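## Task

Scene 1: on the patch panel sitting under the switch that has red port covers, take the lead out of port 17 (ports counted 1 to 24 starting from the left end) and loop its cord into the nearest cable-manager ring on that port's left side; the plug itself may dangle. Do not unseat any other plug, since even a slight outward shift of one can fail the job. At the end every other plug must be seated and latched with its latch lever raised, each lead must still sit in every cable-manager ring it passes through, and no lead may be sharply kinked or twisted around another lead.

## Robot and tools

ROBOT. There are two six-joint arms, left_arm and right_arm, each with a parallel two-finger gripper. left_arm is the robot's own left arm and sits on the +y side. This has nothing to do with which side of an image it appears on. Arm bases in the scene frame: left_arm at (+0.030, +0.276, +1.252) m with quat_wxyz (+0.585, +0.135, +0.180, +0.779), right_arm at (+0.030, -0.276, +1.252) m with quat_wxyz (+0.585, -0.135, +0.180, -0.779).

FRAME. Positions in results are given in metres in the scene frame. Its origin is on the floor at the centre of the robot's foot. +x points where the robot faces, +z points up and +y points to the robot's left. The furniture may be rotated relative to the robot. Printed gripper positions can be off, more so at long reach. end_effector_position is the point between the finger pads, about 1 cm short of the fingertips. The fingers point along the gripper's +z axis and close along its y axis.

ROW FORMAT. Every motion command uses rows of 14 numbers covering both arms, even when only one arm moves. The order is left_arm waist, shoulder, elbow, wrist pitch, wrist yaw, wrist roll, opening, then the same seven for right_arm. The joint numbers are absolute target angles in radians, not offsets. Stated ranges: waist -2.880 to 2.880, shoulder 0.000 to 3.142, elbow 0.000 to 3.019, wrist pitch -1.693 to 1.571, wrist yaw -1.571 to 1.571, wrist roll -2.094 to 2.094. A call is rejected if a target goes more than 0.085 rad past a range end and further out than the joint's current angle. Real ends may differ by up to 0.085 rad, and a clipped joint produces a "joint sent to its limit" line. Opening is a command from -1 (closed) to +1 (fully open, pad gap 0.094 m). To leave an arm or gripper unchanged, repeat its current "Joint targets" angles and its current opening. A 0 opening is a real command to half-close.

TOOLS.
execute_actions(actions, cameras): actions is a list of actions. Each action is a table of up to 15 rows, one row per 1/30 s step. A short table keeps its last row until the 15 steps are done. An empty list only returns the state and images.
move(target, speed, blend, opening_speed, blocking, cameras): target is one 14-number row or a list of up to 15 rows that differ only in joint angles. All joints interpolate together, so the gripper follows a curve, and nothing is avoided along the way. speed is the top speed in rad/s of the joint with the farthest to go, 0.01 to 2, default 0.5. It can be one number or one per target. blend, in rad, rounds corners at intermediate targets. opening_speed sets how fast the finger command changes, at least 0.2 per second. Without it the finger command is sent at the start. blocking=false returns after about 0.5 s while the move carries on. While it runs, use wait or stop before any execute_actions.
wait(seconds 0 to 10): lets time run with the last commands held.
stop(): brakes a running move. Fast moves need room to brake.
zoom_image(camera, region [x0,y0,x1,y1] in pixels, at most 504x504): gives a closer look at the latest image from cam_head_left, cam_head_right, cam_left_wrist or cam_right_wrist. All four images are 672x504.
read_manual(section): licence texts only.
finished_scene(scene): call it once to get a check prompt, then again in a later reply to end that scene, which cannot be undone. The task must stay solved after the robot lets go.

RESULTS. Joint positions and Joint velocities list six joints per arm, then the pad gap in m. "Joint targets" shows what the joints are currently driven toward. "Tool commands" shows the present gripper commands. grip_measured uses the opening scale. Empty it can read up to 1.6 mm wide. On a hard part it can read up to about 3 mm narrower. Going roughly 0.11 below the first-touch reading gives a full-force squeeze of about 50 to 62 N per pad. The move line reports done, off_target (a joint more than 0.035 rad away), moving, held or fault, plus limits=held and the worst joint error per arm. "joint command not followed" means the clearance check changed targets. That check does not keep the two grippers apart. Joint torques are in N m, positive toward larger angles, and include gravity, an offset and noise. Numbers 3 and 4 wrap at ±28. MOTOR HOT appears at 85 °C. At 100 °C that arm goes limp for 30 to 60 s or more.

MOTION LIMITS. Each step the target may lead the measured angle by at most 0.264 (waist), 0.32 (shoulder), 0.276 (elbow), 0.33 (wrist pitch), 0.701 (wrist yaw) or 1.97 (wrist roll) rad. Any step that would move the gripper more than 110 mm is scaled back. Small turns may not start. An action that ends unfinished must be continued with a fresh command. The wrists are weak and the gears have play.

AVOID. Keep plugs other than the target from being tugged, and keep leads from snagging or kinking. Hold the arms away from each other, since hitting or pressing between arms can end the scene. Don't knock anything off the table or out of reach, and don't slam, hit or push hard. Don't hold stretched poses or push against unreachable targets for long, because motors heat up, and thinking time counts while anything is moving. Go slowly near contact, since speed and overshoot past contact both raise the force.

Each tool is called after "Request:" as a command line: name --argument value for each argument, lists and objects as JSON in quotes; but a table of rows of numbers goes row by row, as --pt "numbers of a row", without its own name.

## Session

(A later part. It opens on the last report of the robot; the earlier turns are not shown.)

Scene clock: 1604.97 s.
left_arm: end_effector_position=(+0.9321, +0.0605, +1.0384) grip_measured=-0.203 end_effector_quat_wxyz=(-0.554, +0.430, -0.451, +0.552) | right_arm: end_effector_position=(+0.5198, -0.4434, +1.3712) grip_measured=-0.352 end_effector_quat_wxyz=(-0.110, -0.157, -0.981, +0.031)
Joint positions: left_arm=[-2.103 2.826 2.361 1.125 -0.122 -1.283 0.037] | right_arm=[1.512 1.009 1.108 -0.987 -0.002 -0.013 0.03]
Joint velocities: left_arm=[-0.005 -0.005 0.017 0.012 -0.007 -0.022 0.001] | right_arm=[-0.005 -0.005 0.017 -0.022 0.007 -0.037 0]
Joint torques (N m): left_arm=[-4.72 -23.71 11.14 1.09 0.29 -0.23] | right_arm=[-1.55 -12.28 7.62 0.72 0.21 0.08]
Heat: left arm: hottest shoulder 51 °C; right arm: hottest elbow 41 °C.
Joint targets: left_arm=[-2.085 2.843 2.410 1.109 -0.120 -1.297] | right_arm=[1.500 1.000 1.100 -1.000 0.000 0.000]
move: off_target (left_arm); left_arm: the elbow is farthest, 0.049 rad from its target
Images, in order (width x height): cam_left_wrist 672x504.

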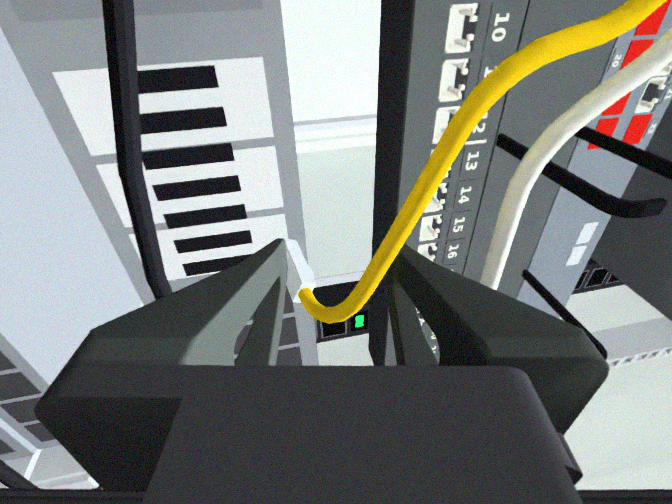

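Request:
move --target '[-2.085,2.842,2.41,1.108,-0.12,-1.297,-1,1.5,1.0,1.1,-1.0,0,0,-0.35]' --opening_speed 0.5 --cameras '["cam_head_left","cam_left_wrist"]'

Request:
zoom_image --camera "cam_left_wrist" --region '[200, 100, 500, 400]'

Request:
zoom_image --camera "cam_head_left" --region '[260, 280, 360, 380]'

Scene clock: 1614.97 s.
left_arm: end_effector_position=(+0.9336, +0.0609, +1.0413) grip_measured=-0.907 end_effector_quat_wxyz=(-0.555, +0.429, -0.449, +0.553) | right_arm: end_effector_position=(+0.5198, -0.4434, +1.3712) grip_measured=-0.352 end_effector_quat_wxyz=(-0.110, -0.157, -0.981, +0.031)
Joint positions: left_arm=[-2.103 2.826 2.367 1.125 -0.122 -1.283 0.004] | right_arm=[1.512 1.009 1.108 -0.987 -0.002 -0.013 0.03]
Joint velocities: left_arm=[0.005 0.005 -0.002 -0.012 -0.007 -0.007 0] | right_arm=[-0.005 -0.005 -0.002 -0.022 0.037 -0.066 0]
Joint torques (N m): left_arm=[-4.6 -23.59 10.73 0.99 0.3 -0.2] | right_arm=[-1.03 -11.75 7.73 0.62 0.14 0.08]
Heat: left arm: hottest shoulder 49 °C; right arm: hottest elbow 41 °C.
Joint targets: left_arm=[-2.085 2.842 2.410 1.108 -0.120 -1.297] | right_arm=[1.500 1.000 1.100 -1.000 0.000 0.000]
move: off_target (left_arm); left_arm: the elbow is farthest, 0.043 rad from its target
Images, in order (width x height): cam_head_left 672x504, cam_left_wrist 672x504.

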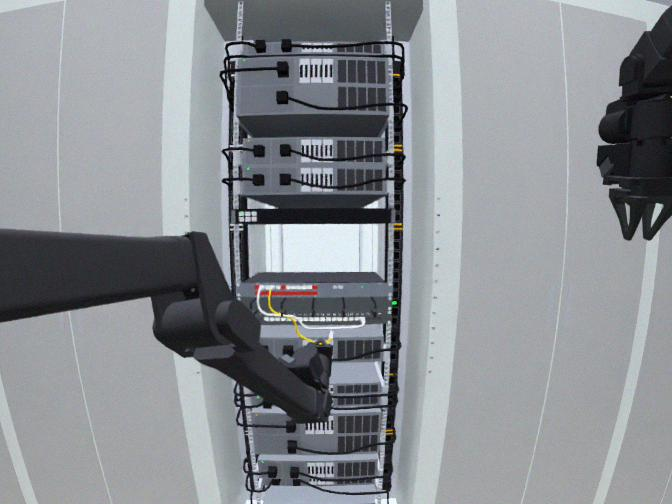

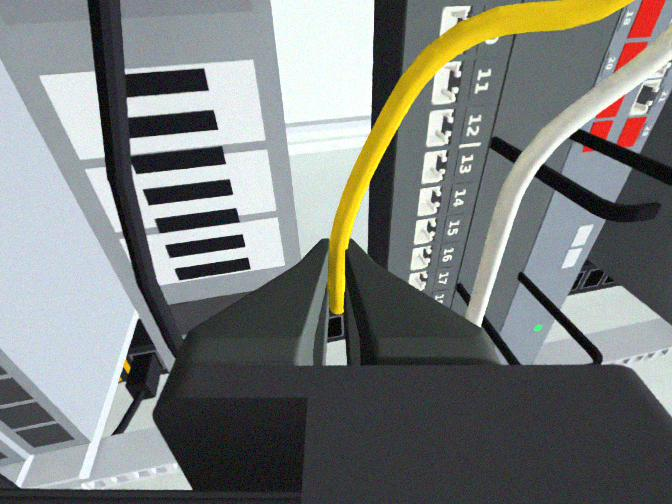

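Scaled by 1.680 from the camera's 672x504 image, which has a finer 960x720 frame.

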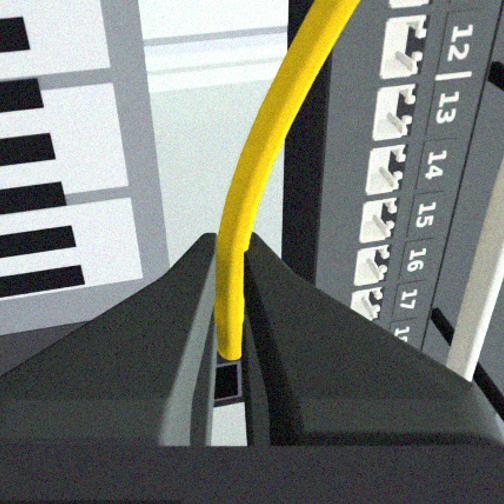

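Scaled by 5.040 from the camera's 672x504 image, which has a finer 960x720 frame.

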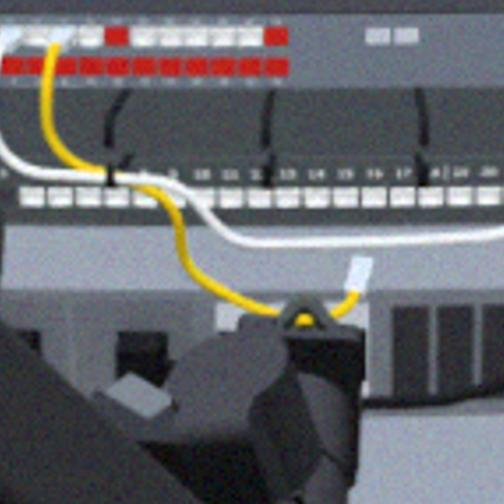

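Request:
move --target '[-2.096,2.69,2.24,1.22,-0.12,-0.7,-1,1.5,1.0,1.1,-1.0,0,0,-0.35]' --speed 0.3 --cameras '["cam_head_left","cam_left_wrist"]'

Request:
zoom_image --camera "cam_left_wrist" --region '[200, 100, 500, 400]'

Request:
zoom_image --camera "cam_head_left" --region '[260, 280, 360, 380]'

Scene clock: 1668.97 s.
left_arm: end_effector_position=(+0.9288, +0.0669, +1.0663) grip_measured=-0.909 end_effector_quat_wxyz=(-0.690, +0.285, -0.545, +0.381) | right_arm: end_effector_position=(+0.5198, -0.4434, +1.3712) grip_measured=-0.352 end_effector_quat_wxyz=(-0.110, -0.157, -0.981, +0.031)
Joint positions: left_arm=[-2.103 2.74 2.24 1.181 -0.118 -0.721 0.004] | right_arm=[1.512 1.009 1.108 -0.987 -0.002 -0.013 0.03]
Joint velocities: left_arm=[0.005 -0.005 0.002 -0.002 -0.007 0.037 0] | right_arm=[-0.005 0.005 0.007 -0.022 -0.022 -0.037 -0.001]
Joint torques (N m): left_arm=[-4.95 -29.98 6.94 3.15 0.13 0.06] | right_arm=[-0.62 -11.99 7.69 0.54 0.16 0.12]
Heat: left arm: hottest shoulder 47 °C; right arm: hottest elbow 41 °C.
Joint targets: left_arm=[-2.096 2.690 2.240 1.219 -0.119 -0.700] | right_arm=[1.500 1.000 1.100 -1.000 0.000 0.000]
move: off_target (left_arm); left_arm: the shoulder is farthest, 0.050 rad from its target
Images, in order (width x height): cam_head_left 672x504, cam_left_wrist 672x504.

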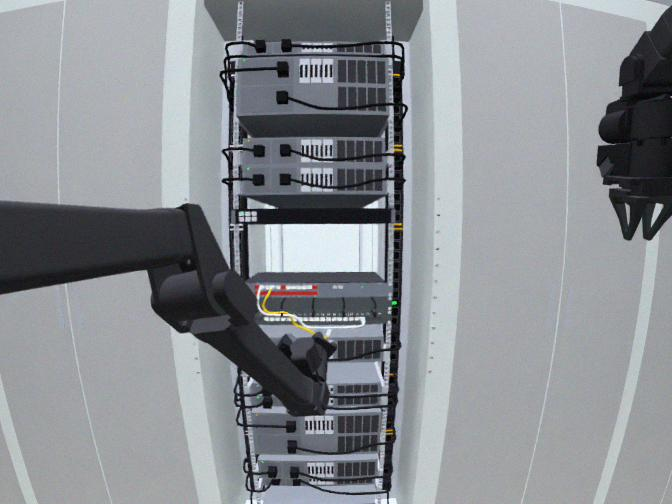

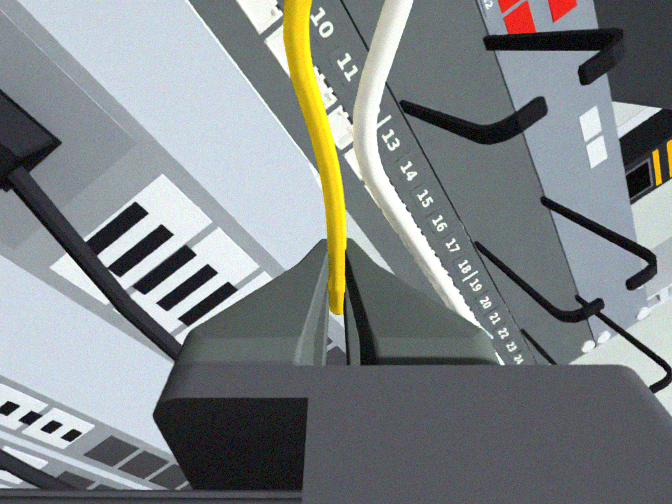

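Scaled by 1.680 from the camera's 672x504 image, which has a finer 960x720 frame.

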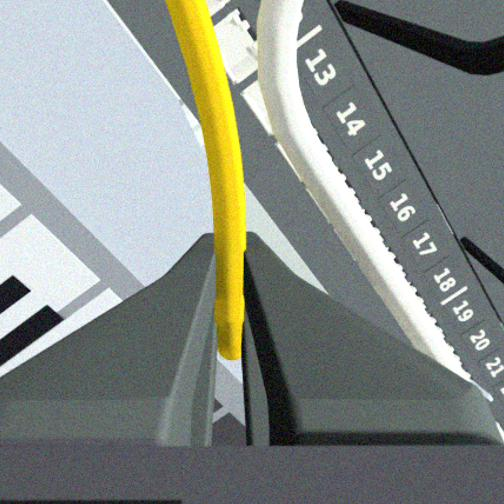

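Scaled by 5.040 from the camera's 672x504 image, which has a finer 960x720 frame.

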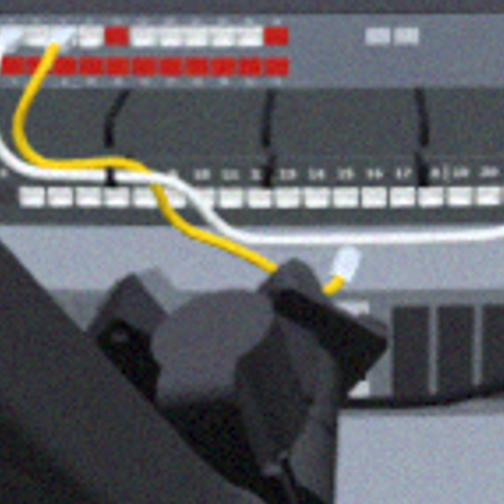

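Request:
move --target '[-2.096,2.69,2.24,1.22,-0.12,0.2,-1,1.5,1.0,1.1,-1.0,0,0,-0.35]' --speed 0.4 --cameras '["cam_head_left","cam_left_wrist"]'

Request:
zoom_image --camera "cam_head_left" --region '[245, 270, 345, 370]'

Request:
execute_actions --actions '[]' --cameras '["cam_head_right"]'

Request:
zoom_image --camera "cam_head_right" --region '[225, 270, 325, 370]'

Scene clock: 1704.43 s.
left_arm: end_effector_position=(+0.9305, +0.0683, +1.0727) grip_measured=-0.909 end_effector_quat_wxyz=(-0.791, +0.021, -0.610, +0.042) | right_arm: end_effector_position=(+0.5198, -0.4434, +1.3712) grip_measured=-0.352 end_effector_quat_wxyz=(-0.110, -0.157, -0.981, +0.031)
Joint positions: left_arm=[-2.103 2.733 2.24 1.187 -0.119 0.179 0.004] | right_arm=[1.512 1.009 1.108 -0.987 -0.002 -0.013 0.03]
Joint velocities: left_arm=[-0.015 -0.015 0.002 0.017 -0.037 0.051 0] | right_arm=[-0.005 -0.005 -0.002 -0.017 -0.037 -0.051 0]
Joint torques (N m): left_arm=[-5.13 -29.33 6.93 2.89 0.11 0.01] | right_arm=[-1.26 -11.87 7.86 0.5 0.16 0.12]
Heat: left arm: hottest shoulder 55 °C; right arm: hottest elbow 42 °C.
Joint targets: left_arm=[-2.096 2.689 2.240 1.220 -0.122 0.200] | right_arm=[1.500 1.000 1.100 -1.000 0.000 0.000]
move: off_target (left_arm); left_arm: the shoulder is farthest, 0.043 rad from its target
Images, in order (width x height): cam_head_left 672x504, cam_left_wrist 672x504.

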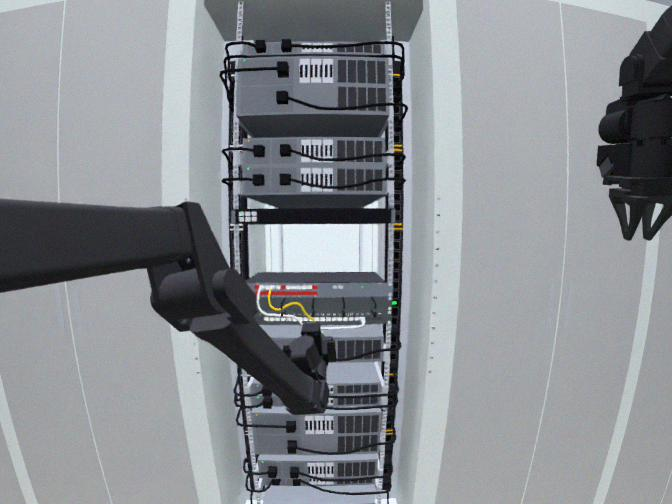

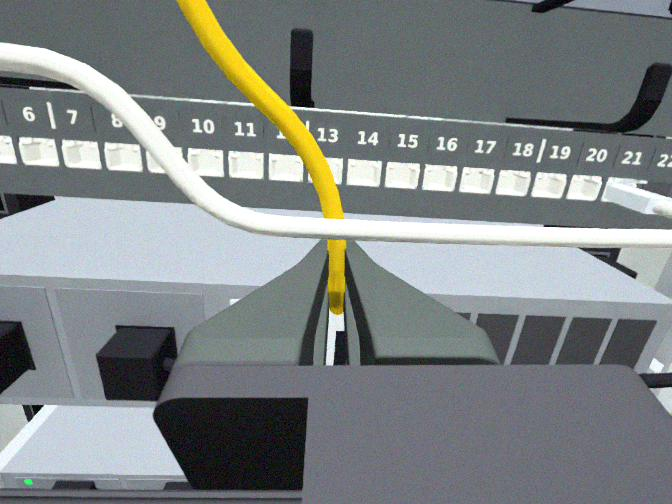

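Scaled by 5.040 from the camera's 672x504 image, which has a finer 960x720 frame.

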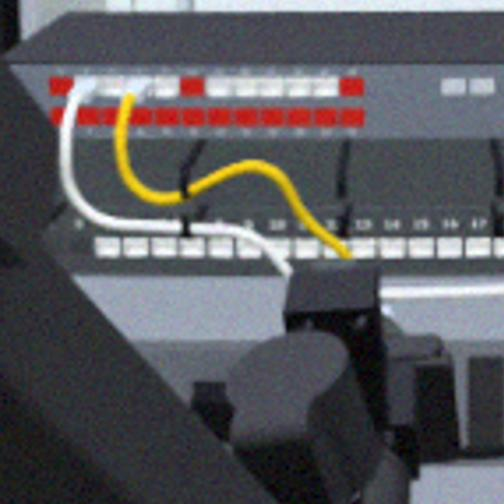

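Scene clock: 1704.43 s.
left_arm: end_effector_position=(+0.9305, +0.0683, +1.0727) grip_measured=-0.909 end_effector_quat_wxyz=(-0.791, +0.021, -0.610, +0.042) | right_arm: end_effector_position=(+0.5198, -0.4434, +1.3712) grip_measured=-0.352 end_effector_quat_wxyz=(-0.110, -0.157, -0.981, +0.031)
Joint positions: left_arm=[-2.103 2.733 2.24 1.187 -0.119 0.179 0.004] | right_arm=[1.512 1.009 1.108 -0.987 -0.002 -0.013 0.03]
Joint velocities: left_arm=[-0.015 -0.015 0.002 0.017 -0.037 0.051 0] | right_arm=[-0.005 -0.005 -0.002 -0.017 -0.037 -0.051 0]
Joint torques (N m): left_arm=[-5.13 -29.33 6.93 2.89 0.11 0.01] | right_arm=[-1.26 -11.87 7.86 0.5 0.16 0.12]
Heat: left arm: hottest shoulder 55 °C; right arm: hottest elbow 42 °C.
Joint targets: left_arm=[-2.096 2.689 2.240 1.220 -0.122 0.200] | right_arm=[1.500 1.000 1.100 -1.000 0.000 0.000]
Tool commands: left_gripper/opening=-1.0 right_gripper/opening=-0.35
Images, in order (width x height): cam_head_right 672x504.

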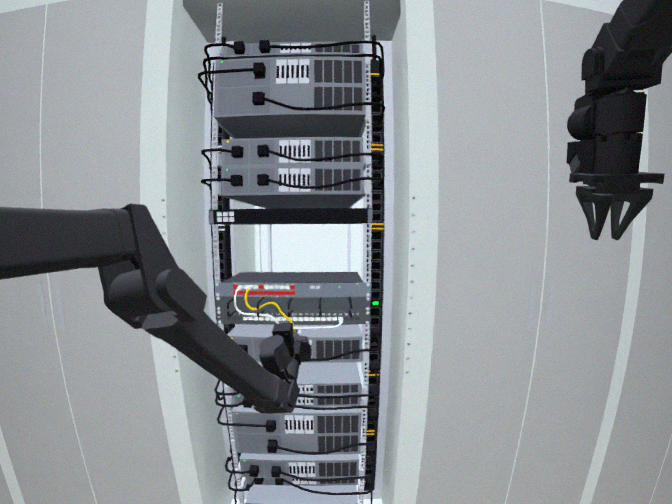

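Scaled by 5.040 from the camera's 672x504 image, which has a finer 960x720 frame.

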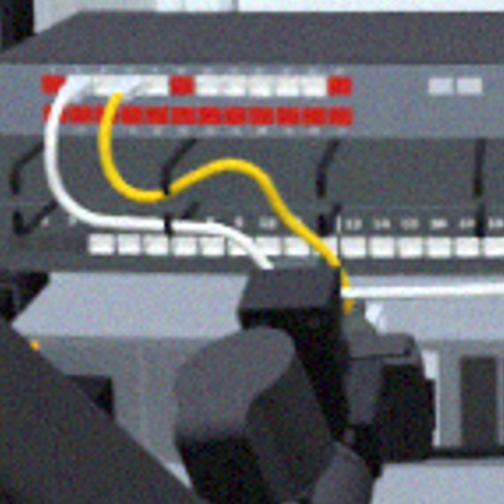

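Request:
zoom_image --camera "cam_head_right" --region '[230, 280, 290, 340]'

Request:
zoom_image --camera "cam_head_right" --region '[270, 300, 330, 360]'

Scaled by 8.400 from the camera's 672x504 image, which has a finer 960x720 frame.

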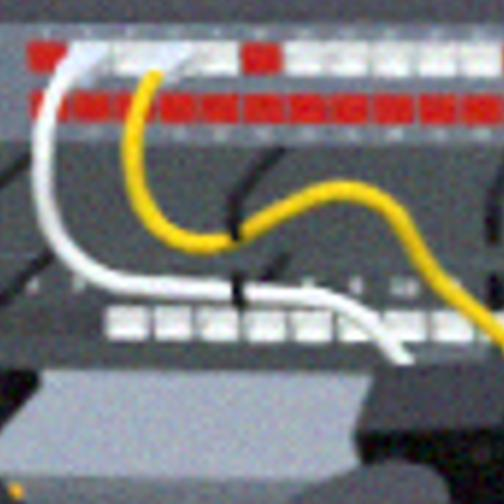

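Scaled by 8.400 from the camera's 672x504 image, which has a finer 960x720 frame.

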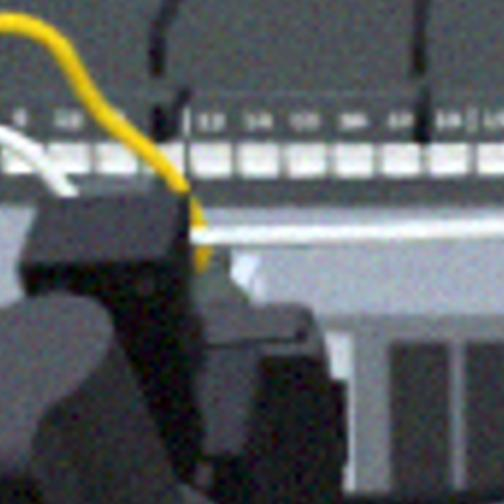

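Request:
move --pt "-2.1 2.655 2.26 1.27 -0.11 0.15 -1 1.5 1.0 1.1 -1.0 0 0 -0.35" --pt "-2.105 2.88 2.6 1.09 -0.1 0.1 -1 1.5 1.0 1.1 -1.0 0 0 -0.35" --speed 0.2 --cameras '["cam_head_right","cam_left_wrist"]'

Request:
zoom_image --camera "cam_head_right" --region '[225, 270, 325, 370]'

Request:
zoom_image --camera "cam_left_wrist" --region '[150, 50, 550, 400]'

Scene clock: 1743.60 s.
left_arm: end_effector_position=(+0.9556, +0.0621, +1.0803) grip_measured=-0.909 end_effector_quat_wxyz=(-0.811, +0.045, -0.578, +0.073) | right_arm: end_effector_position=(+0.5198, -0.4434, +1.3712) grip_measured=-0.352 end_effector_quat_wxyz=(-0.110, -0.157, -0.981, +0.031)
Joint positions: left_arm=[-2.103 2.873 2.539 1.102 -0.104 0.11 0.004] | right_arm=[1.512 1.009 1.108 -0.987 -0.002 -0.013 0.03]
Joint velocities: left_arm=[-0.015 0.005 -0.017 0.002 -0.007 -0.051 0] | right_arm=[-0.005 -0.005 0.007 0.007 -0.022 -0.007 -0.001]
Joint torques (N m): left_arm=[-6.07 -25.29 13.04 1.22 0.34 -0.26] | right_arm=[-2.14 -12.1 7.86 0.51 0.15 0.09]
Heat: left arm: hottest shoulder 59 °C; right arm: hottest elbow 42 °C.
Joint targets: left_arm=[-2.105 2.880 2.600 1.091 -0.101 0.100] | right_arm=[1.500 1.000 1.100 -1.000 0.000 0.000]
move: off_target (left_arm); left_arm: the elbow is farthest, 0.061 rad from its target
Images, in order (width x height): cam_head_right 672x504, cam_left_wrist 672x504.

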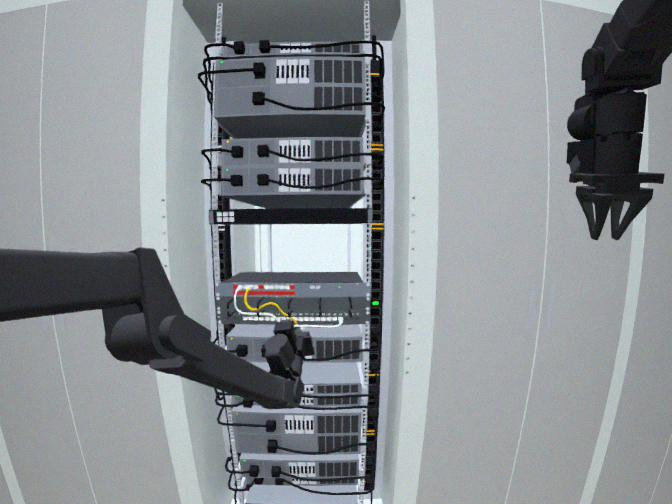

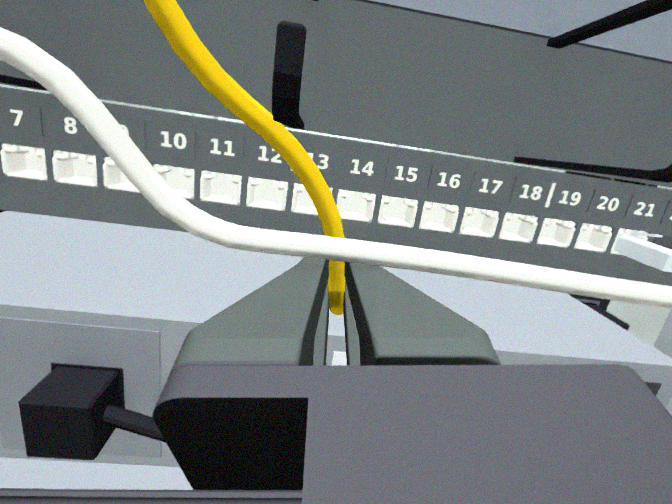

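Scaled by 5.040 from the camera's 672x504 image, which has a finer 960x720 frame.

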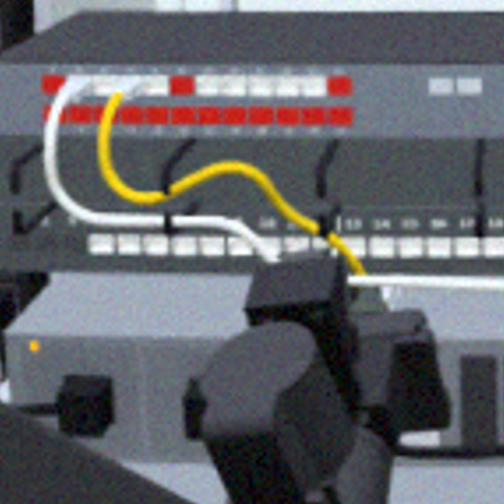

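Scaled by 1.260 from the camera's 672x504 image, which has a finer 960x720 frame.

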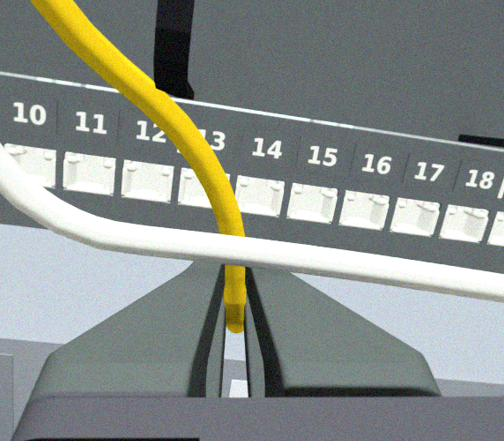

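Request:
move --target '[-2.132,2.838,2.635,1.06,-0.1,0.1,-1,1.5,1.0,1.1,-1.0,0,0,-0.35]' --speed 0.15 --cameras '["cam_head_right","cam_left_wrist"]'

Request:
zoom_image --camera "cam_head_right" --region '[225, 270, 325, 370]'

Request:
zoom_image --camera "cam_left_wrist" --region '[150, 0, 550, 350]'

Scene clock: 1769.20 s.
left_arm: end_effector_position=(+0.9630, +0.0619, +1.0859) grip_measured=-0.909 end_effector_quat_wxyz=(-0.809, +0.044, -0.581, +0.073) | right_arm: end_effector_position=(+0.5198, -0.4434, +1.3712) grip_measured=-0.352 end_effector_quat_wxyz=(-0.110, -0.157, -0.981, +0.031)
Joint positions: left_arm=[-2.103 2.873 2.565 1.069 -0.104 0.109 0.004] | right_arm=[1.512 1.009 1.108 -0.987 -0.002 -0.013 0.03]
Joint velocities: left_arm=[-0.015 -0.015 -0.002 -0.017 -0.022 -0.007 0] | right_arm=[-0.005 -0.005 -0.012 -0.022 0.037 0.022 0.001]
Joint torques (N m): left_arm=[-7.88 -29.33 13.85 1.33 0.34 -0.25] | right_arm=[-1.96 -11.63 7.54 0.49 0.15 0.14]
Heat: left arm: hottest shoulder 58 °C; right arm: hottest elbow 42 °C.
Joint targets: left_arm=[-2.132 2.838 2.635 1.059 -0.100 0.100] | right_arm=[1.500 1.000 1.100 -1.000 0.000 0.000]
move: off_target (left_arm); left_arm: the elbow is farthest, 0.070 rad from its target
Images, in order (width x height): cam_head_right 672x504, cam_left_wrist 672x504.

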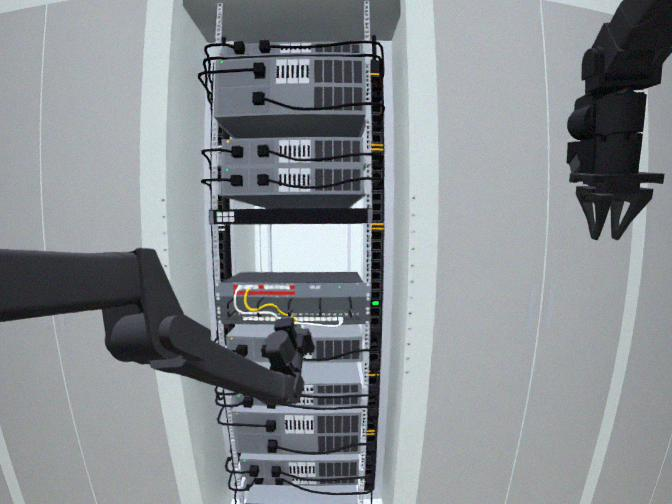

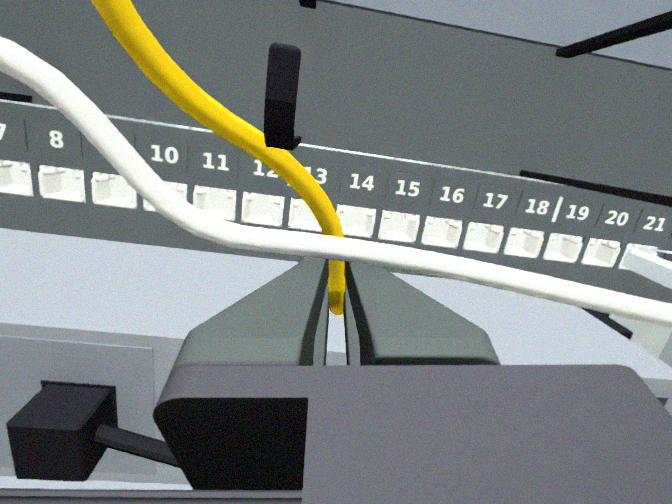

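Scaled by 5.040 from the camera's 672x504 image, which has a finer 960x720 frame.

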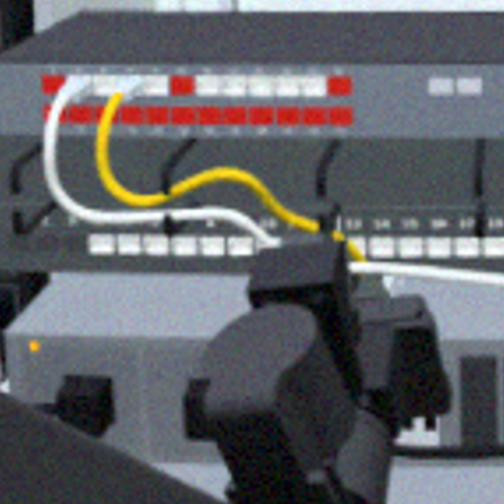

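Scaled by 1.260 from the camera's 672x504 image, which has a finer 960x720 frame.

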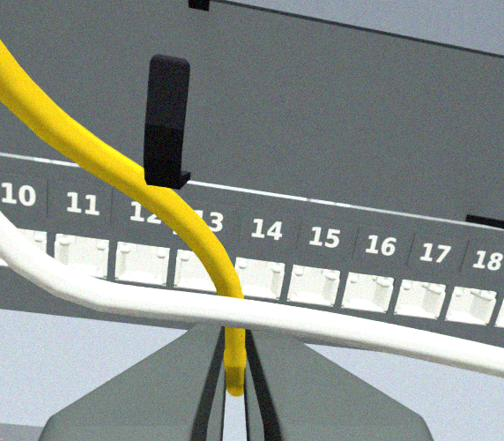

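Request:
move --target '[-2.165,2.79,2.55,1.21,-0.088,0.1,-1,1.5,1.0,1.1,-1.0,0,0,-0.35]' --speed 0.15 --cameras '["cam_head_right","cam_left_wrist"]'

Request:
zoom_image --camera "cam_head_right" --region '[225, 270, 325, 370]'

Request:
zoom_image --camera "cam_left_wrist" --region '[150, 0, 550, 350]'

Scene clock: 1801.70 s.
left_arm: end_effector_position=(+0.9555, +0.0488, +1.0999) grip_measured=-0.909 end_effector_quat_wxyz=(-0.820, +0.046, -0.564, +0.086) | right_arm: end_effector_position=(+0.5198, -0.4434, +1.3712) grip_measured=-0.352 end_effector_quat_wxyz=(-0.110, -0.157, -0.981, +0.031)
Joint positions: left_arm=[-2.12 2.861 2.542 1.119 -0.096 0.102 0.004] | right_arm=[1.512 1.009 1.108 -0.987 -0.002 -0.013 0.03]
Joint velocities: left_arm=[-0.005 0.005 -0.007 -0.007 0.007 0.022 0.001] | right_arm=[-0.005 -0.005 0.002 -0.007 0.007 -0.037 0.002]
Joint torques (N m): left_arm=[-9.47 -32.62 8.5 5.01 0.5 -0.18] | right_arm=[-0.62 -11.75 7.68 0.55 0.15 0.11]
Heat: left arm: hottest shoulder 61 °C; right arm: hottest elbow 42 °C.
Joint targets: left_arm=[-2.165 2.790 2.550 1.210 -0.088 0.100] | right_arm=[1.500 1.000 1.100 -1.000 0.000 0.000]
move: off_target (left_arm); left_arm: the wrist pitch is farthest, 0.091 rad from its target
Images, in order (width x height): cam_head_right 672x504, cam_left_wrist 672x504.

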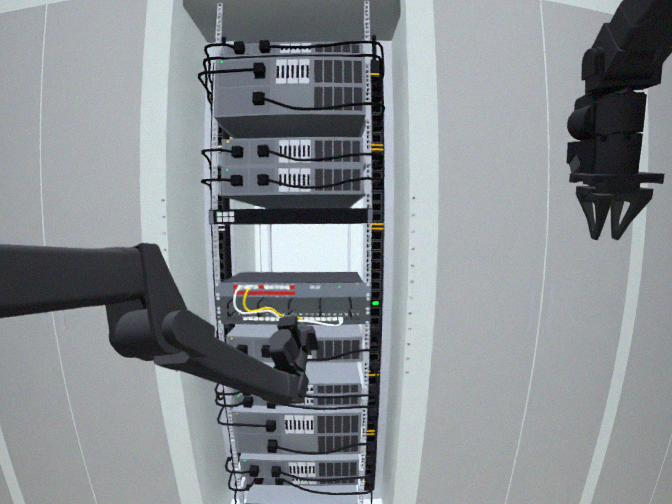

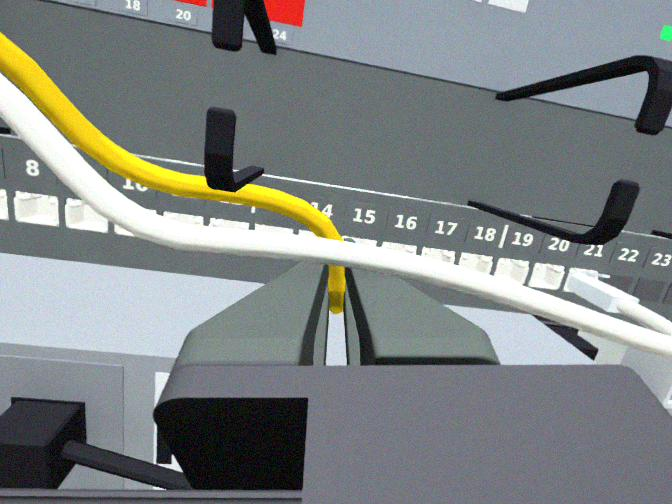

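Scaled by 5.040 from the camera's 672x504 image, which has a finer 960x720 frame.

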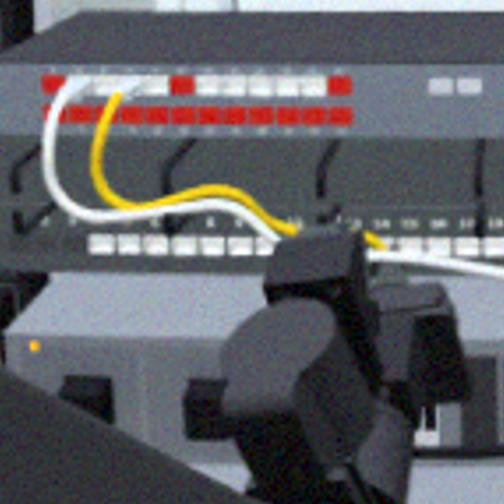

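Scaled by 1.260 from the camera's 672x504 image, which has a finer 960x720 frame.

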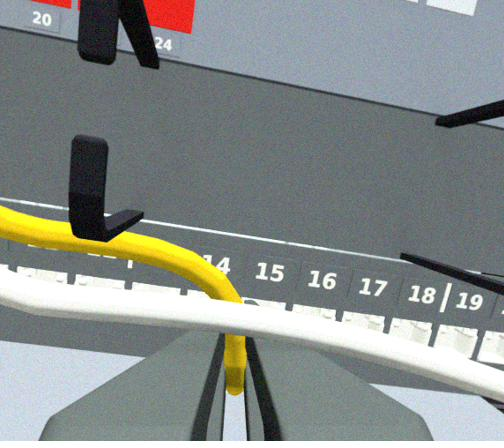

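Request:
move --target '[-2.155,2.825,2.63,1.03,-0.11,0.1,-1,1.5,1.0,1.1,-1.0,0,0,-0.35]' --speed 0.15 --cameras '["cam_head_right","cam_left_wrist"]'

Request:
zoom_image --camera "cam_head_right" --region '[225, 270, 325, 370]'

Scene clock: 1896.47 s.
left_arm: end_effector_position=(+0.9649, +0.0468, +1.0901) grip_measured=-0.909 end_effector_quat_wxyz=(-0.802, +0.045, -0.590, +0.083) | right_arm: end_effector_position=(+0.5198, -0.4434, +1.3712) grip_measured=-0.352 end_effector_quat_wxyz=(-0.110, -0.157, -0.981, +0.031)
Joint positions: left_arm=[-2.12 2.861 2.559 1.039 -0.11 0.101 0.004] | right_arm=[1.512 1.009 1.108 -0.987 -0.002 -0.013 0.03]
Joint velocities: left_arm=[0.015 0.015 0.007 -0.007 -0.007 -0.037 0] | right_arm=[-0.005 -0.005 -0.007 0.002 -0.037 -0.11 0]
Joint torques (N m): left_arm=[-8.7 -29.8 14.05 1.32 0.26 -0.17] | right_arm=[-0.85 -11.99 7.73 0.54 0.15 0.15]
Heat: left arm: hottest shoulder 56 °C; right arm: hottest elbow 42 °C.
Joint targets: left_arm=[-2.155 2.825 2.629 1.029 -0.109 0.099] | right_arm=[1.500 1.000 1.100 -1.000 0.000 0.000]
move: off_target (left_arm); left_arm: the elbow is farthest, 0.071 rad from its target
Images, in order (width x height): cam_head_right 672x504, cam_left_wrist 672x504.

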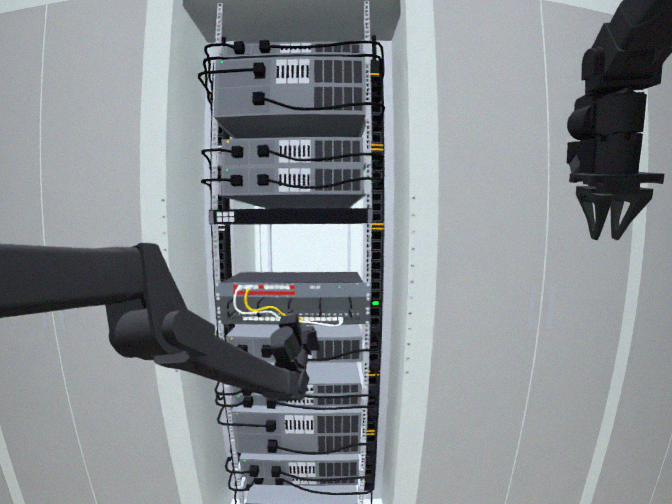

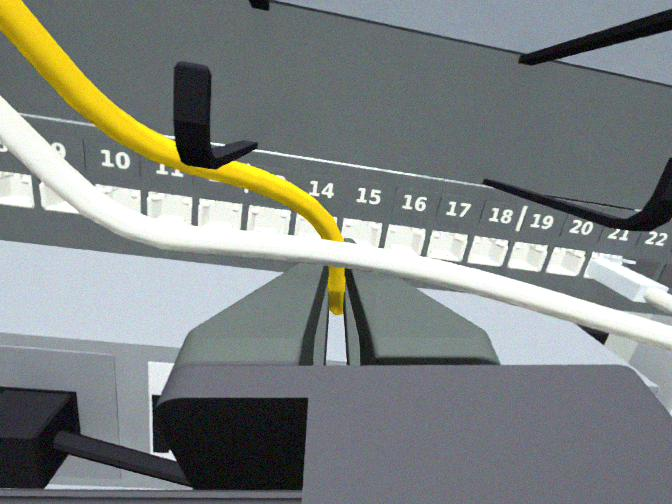

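Scaled by 5.040 from the camera's 672x504 image, which has a finer 960x720 frame.

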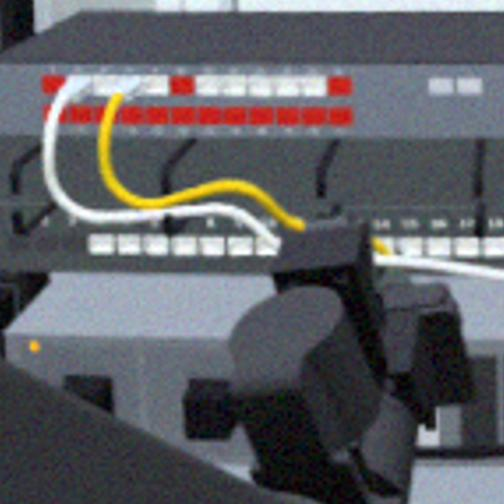

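Request:
move --target '[-2.155,2.825,2.63,1.03,-0.11,0.1,-0.5,1.5,1.0,1.1,-1.0,0,0,-0.35]' --opening_speed 0.4 --cameras '["cam_head_right","cam_left_wrist"]'

Request:
zoom_image --camera "cam_head_right" --region '[225, 270, 325, 370]'

Scene clock: 1910.03 s.
left_arm: end_effector_position=(+0.9651, +0.0393, +1.0976) grip_measured=-0.504 end_effector_quat_wxyz=(-0.805, +0.045, -0.585, +0.088) | right_arm: end_effector_position=(+0.5198, -0.4434, +1.3712) grip_measured=-0.352 end_effector_quat_wxyz=(-0.110, -0.157, -0.981, +0.031)
Joint positions: left_arm=[-2.129 2.861 2.569 1.039 -0.11 0.101 0.023] | right_arm=[1.512 1.009 1.108 -0.987 -0.002 -0.013 0.03]
Joint velocities: left_arm=[-0.005 0.005 0.007 -0.007 0.007 -0.007 0] | right_arm=[0.015 -0.015 0.002 0.002 0.007 0.007 -0.001]
Joint torques (N m): left_arm=[-7.88 -29.68 13.2 1.28 0.21 -0.18] | right_arm=[-0.56 -12.34 7.79 0.75 0.15 0.13]
Heat: left arm: hottest shoulder 57 °C; right arm: hottest elbow 42 °C.
Joint targets: left_arm=[-2.155 2.825 2.630 1.031 -0.110 0.100] | right_arm=[1.500 1.000 1.100 -1.000 0.000 0.000]
move: off_target (left_arm); left_arm: the elbow is farthest, 0.061 rad from its target
Images, in order (width x height): cam_head_right 672x504, cam_left_wrist 672x504.

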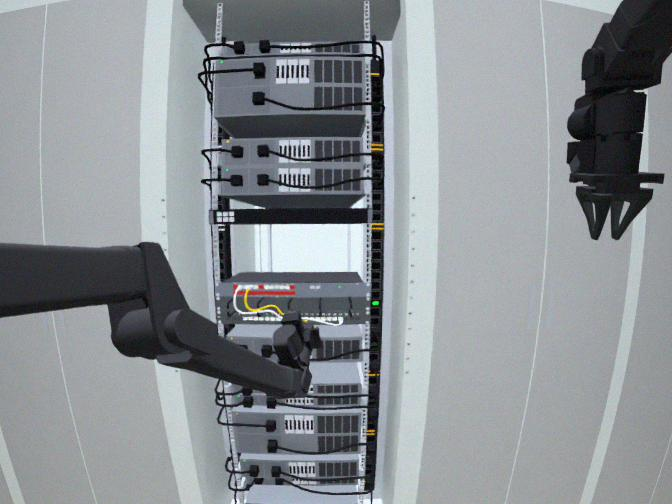

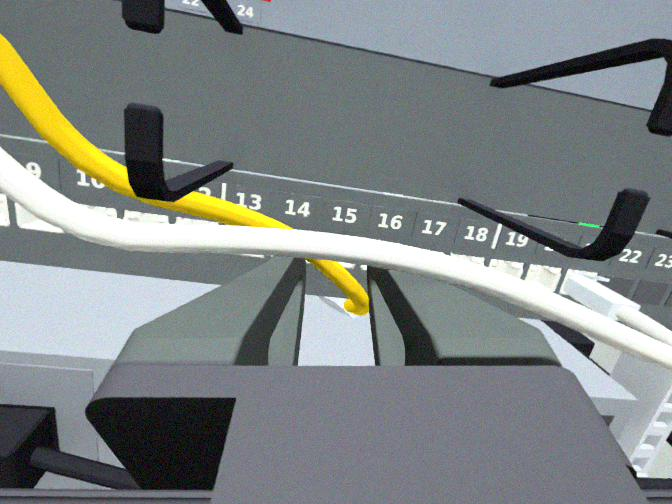

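Scaled by 5.040 from the camera's 672x504 image, which has a finer 960x720 frame.

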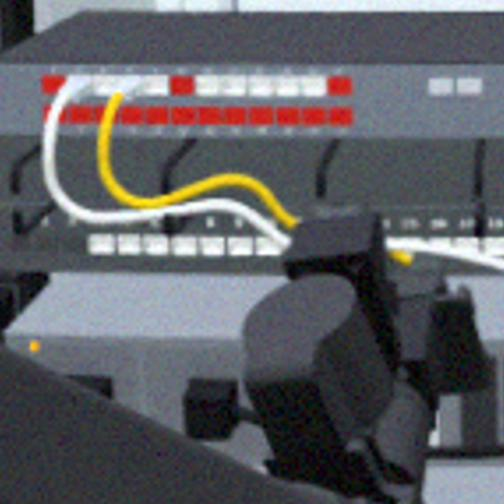

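Request:
move --target '[-2.155,2.65,2.25,1.22,-0.11,0.1,-0.5,1.5,1.0,1.1,-1.0,0,0,-0.35]' --speed 0.12 --cameras '["cam_head_right","cam_left_wrist"]'

Request:
zoom_image --camera "cam_head_right" --region '[225, 270, 325, 370]'

Request:
zoom_image --camera "cam_left_wrist" --region '[150, 50, 550, 400]'

Scene clock: 1933.93 s.
left_arm: end_effector_position=(+0.9378, +0.0480, +1.1070) grip_measured=-0.503 end_effector_quat_wxyz=(-0.799, +0.043, -0.594, +0.088) | right_arm: end_effector_position=(+0.5198, -0.4434, +1.3712) grip_measured=-0.352 end_effector_quat_wxyz=(-0.110, -0.157, -0.981, +0.031)
Joint positions: left_arm=[-2.129 2.703 2.249 1.181 -0.11 0.101 0.023] | right_arm=[1.512 1.009 1.108 -0.987 -0.002 -0.013 0.03]
Joint velocities: left_arm=[-0.015 0.005 -0.017 0.007 -0.051 -0.022 -0.001] | right_arm=[0.005 -0.005 -0.002 0.002 -0.037 -0.037 0.001]
Joint torques (N m): left_arm=[-8.23 -30.33 7.23 3.15 0.21 -0.2] | right_arm=[-0.85 -11.58 7.83 0.55 0.16 0.1]
Heat: left arm: hottest shoulder 60 °C; right arm: hottest elbow 42 °C.
Joint targets: left_arm=[-2.154 2.649 2.250 1.220 -0.110 0.100] | right_arm=[1.500 1.000 1.100 -1.000 0.000 0.000]
move: off_target (left_arm); left_arm: the shoulder is farthest, 0.053 rad from its target
Images, in order (width x height): cam_head_right 672x504, cam_left_wrist 672x504.

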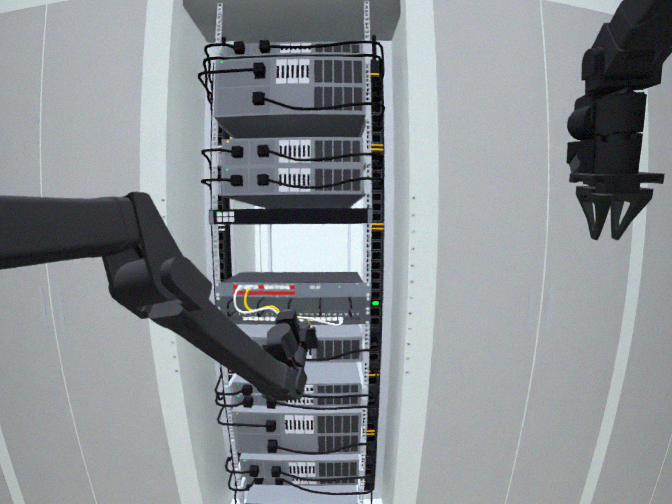

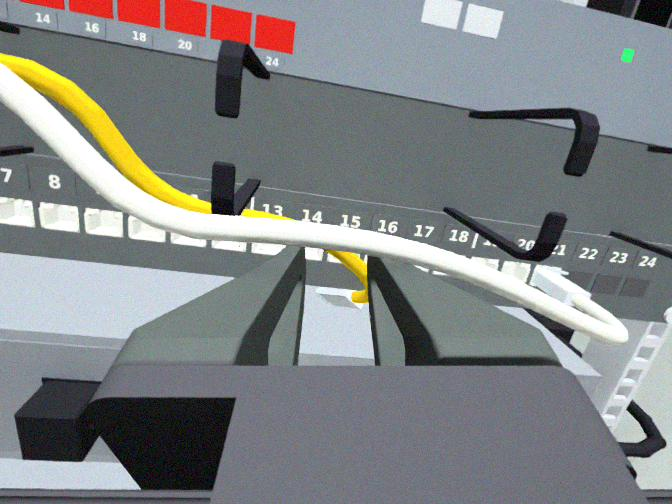

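Scaled by 5.040 from the camera's 672x504 image, which has a finer 960x720 frame.

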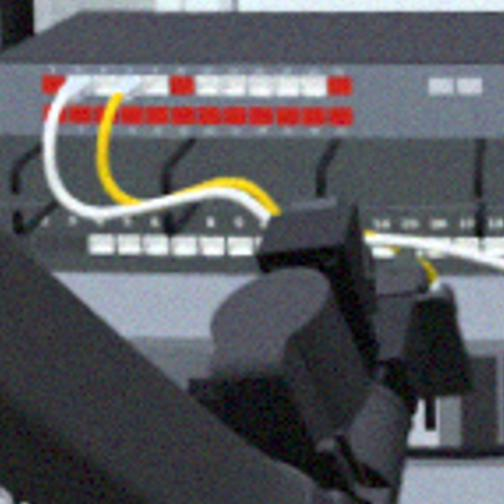

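Scaled by 1.260 from the camera's 672x504 image, which has a finer 960x720 frame.

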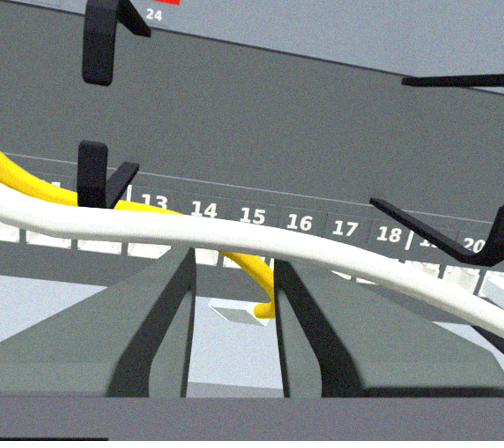

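Request:
move --target '[-2.17,2.5,1.96,1.36,-0.11,0.1,-0.4,1.5,1.0,1.1,-1.0,0,0,-0.35]' --speed 0.15 --cameras '["cam_head_right","cam_left_wrist"]'

Request:
zoom_image --camera "cam_head_right" --region '[225, 270, 325, 370]'

Request:
zoom_image --camera "cam_left_wrist" --region '[150, 50, 550, 400]'

Scene clock: 1955.43 s.
left_arm: end_effector_position=(+0.9021, +0.0544, +1.1448) grip_measured=-0.403 end_effector_quat_wxyz=(-0.804, +0.044, -0.586, +0.094) | right_arm: end_effector_position=(+0.5198, -0.4434, +1.3712) grip_measured=-0.352 end_effector_quat_wxyz=(-0.110, -0.157, -0.981, +0.031)
Joint positions: left_arm=[-2.141 2.543 1.964 1.326 -0.11 0.101 0.028] | right_arm=[1.512 1.009 1.108 -0.987 -0.002 -0.013 0.03]
Joint velocities: left_arm=[0.005 -0.024 0.012 0.002 0.022 0.081 -0.001] | right_arm=[0.005 -0.024 -0.002 -0.007 0.007 -0.066 -0.001]
Joint torques (N m): left_arm=[-8.06 -28.92 6 2.86 0.2 -0.17] | right_arm=[-1.14 -11.87 7.72 0.66 0.2 0.11]
Heat: left arm: hottest shoulder 57 °C; right arm: hottest elbow 42 °C.
Joint targets: left_arm=[-2.171 2.501 1.961 1.359 -0.110 0.100] | right_arm=[1.500 1.000 1.100 -1.000 0.000 0.000]
move: off_target (left_arm); left_arm: the shoulder is farthest, 0.043 rad from its target
Images, in order (width x height): cam_head_right 672x504, cam_left_wrist 672x504.

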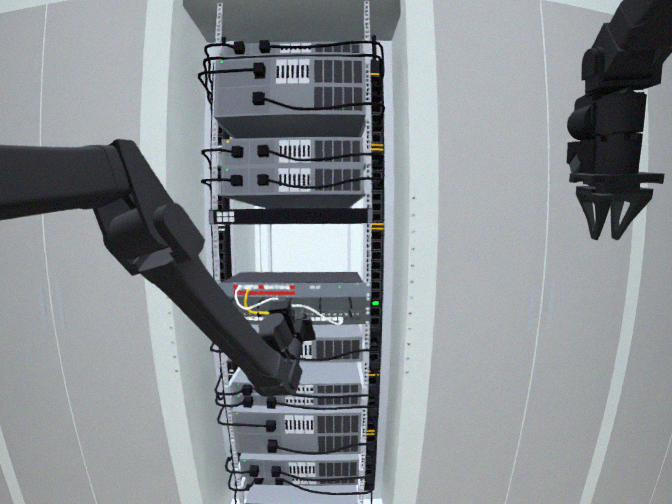

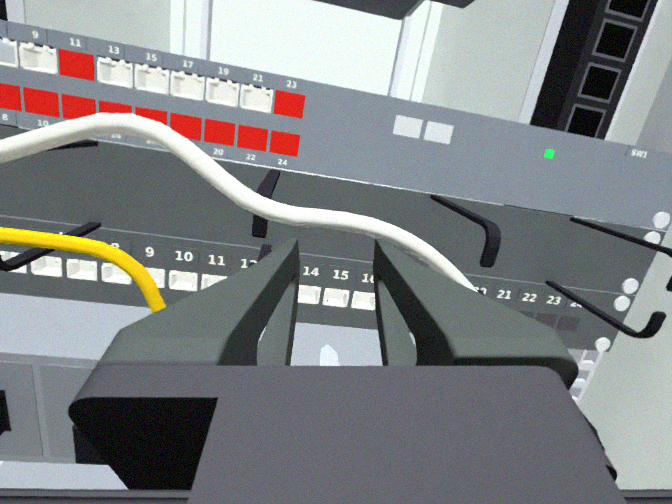

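Scaled by 5.040 from the camera's 672x504 image, which has a finer 960x720 frame.

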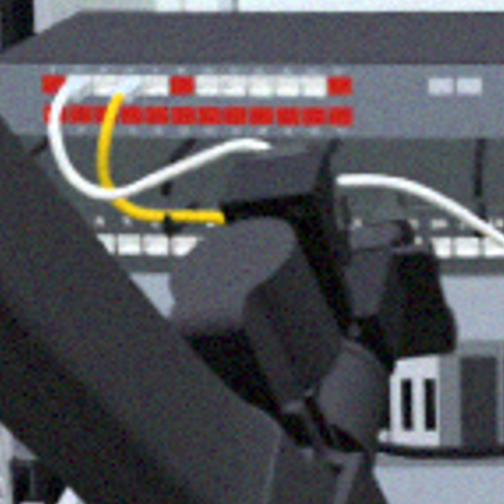

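Scaled by 1.260 from the camera's 672x504 image, which has a finer 960x720 frame.

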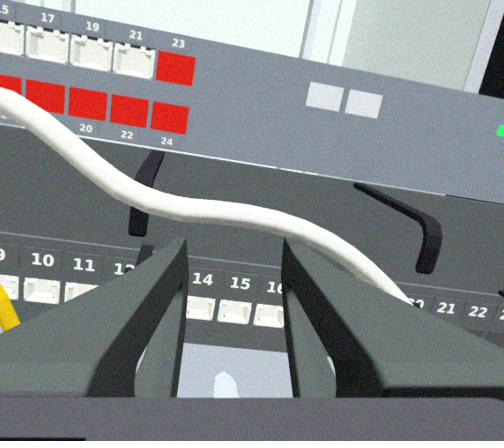

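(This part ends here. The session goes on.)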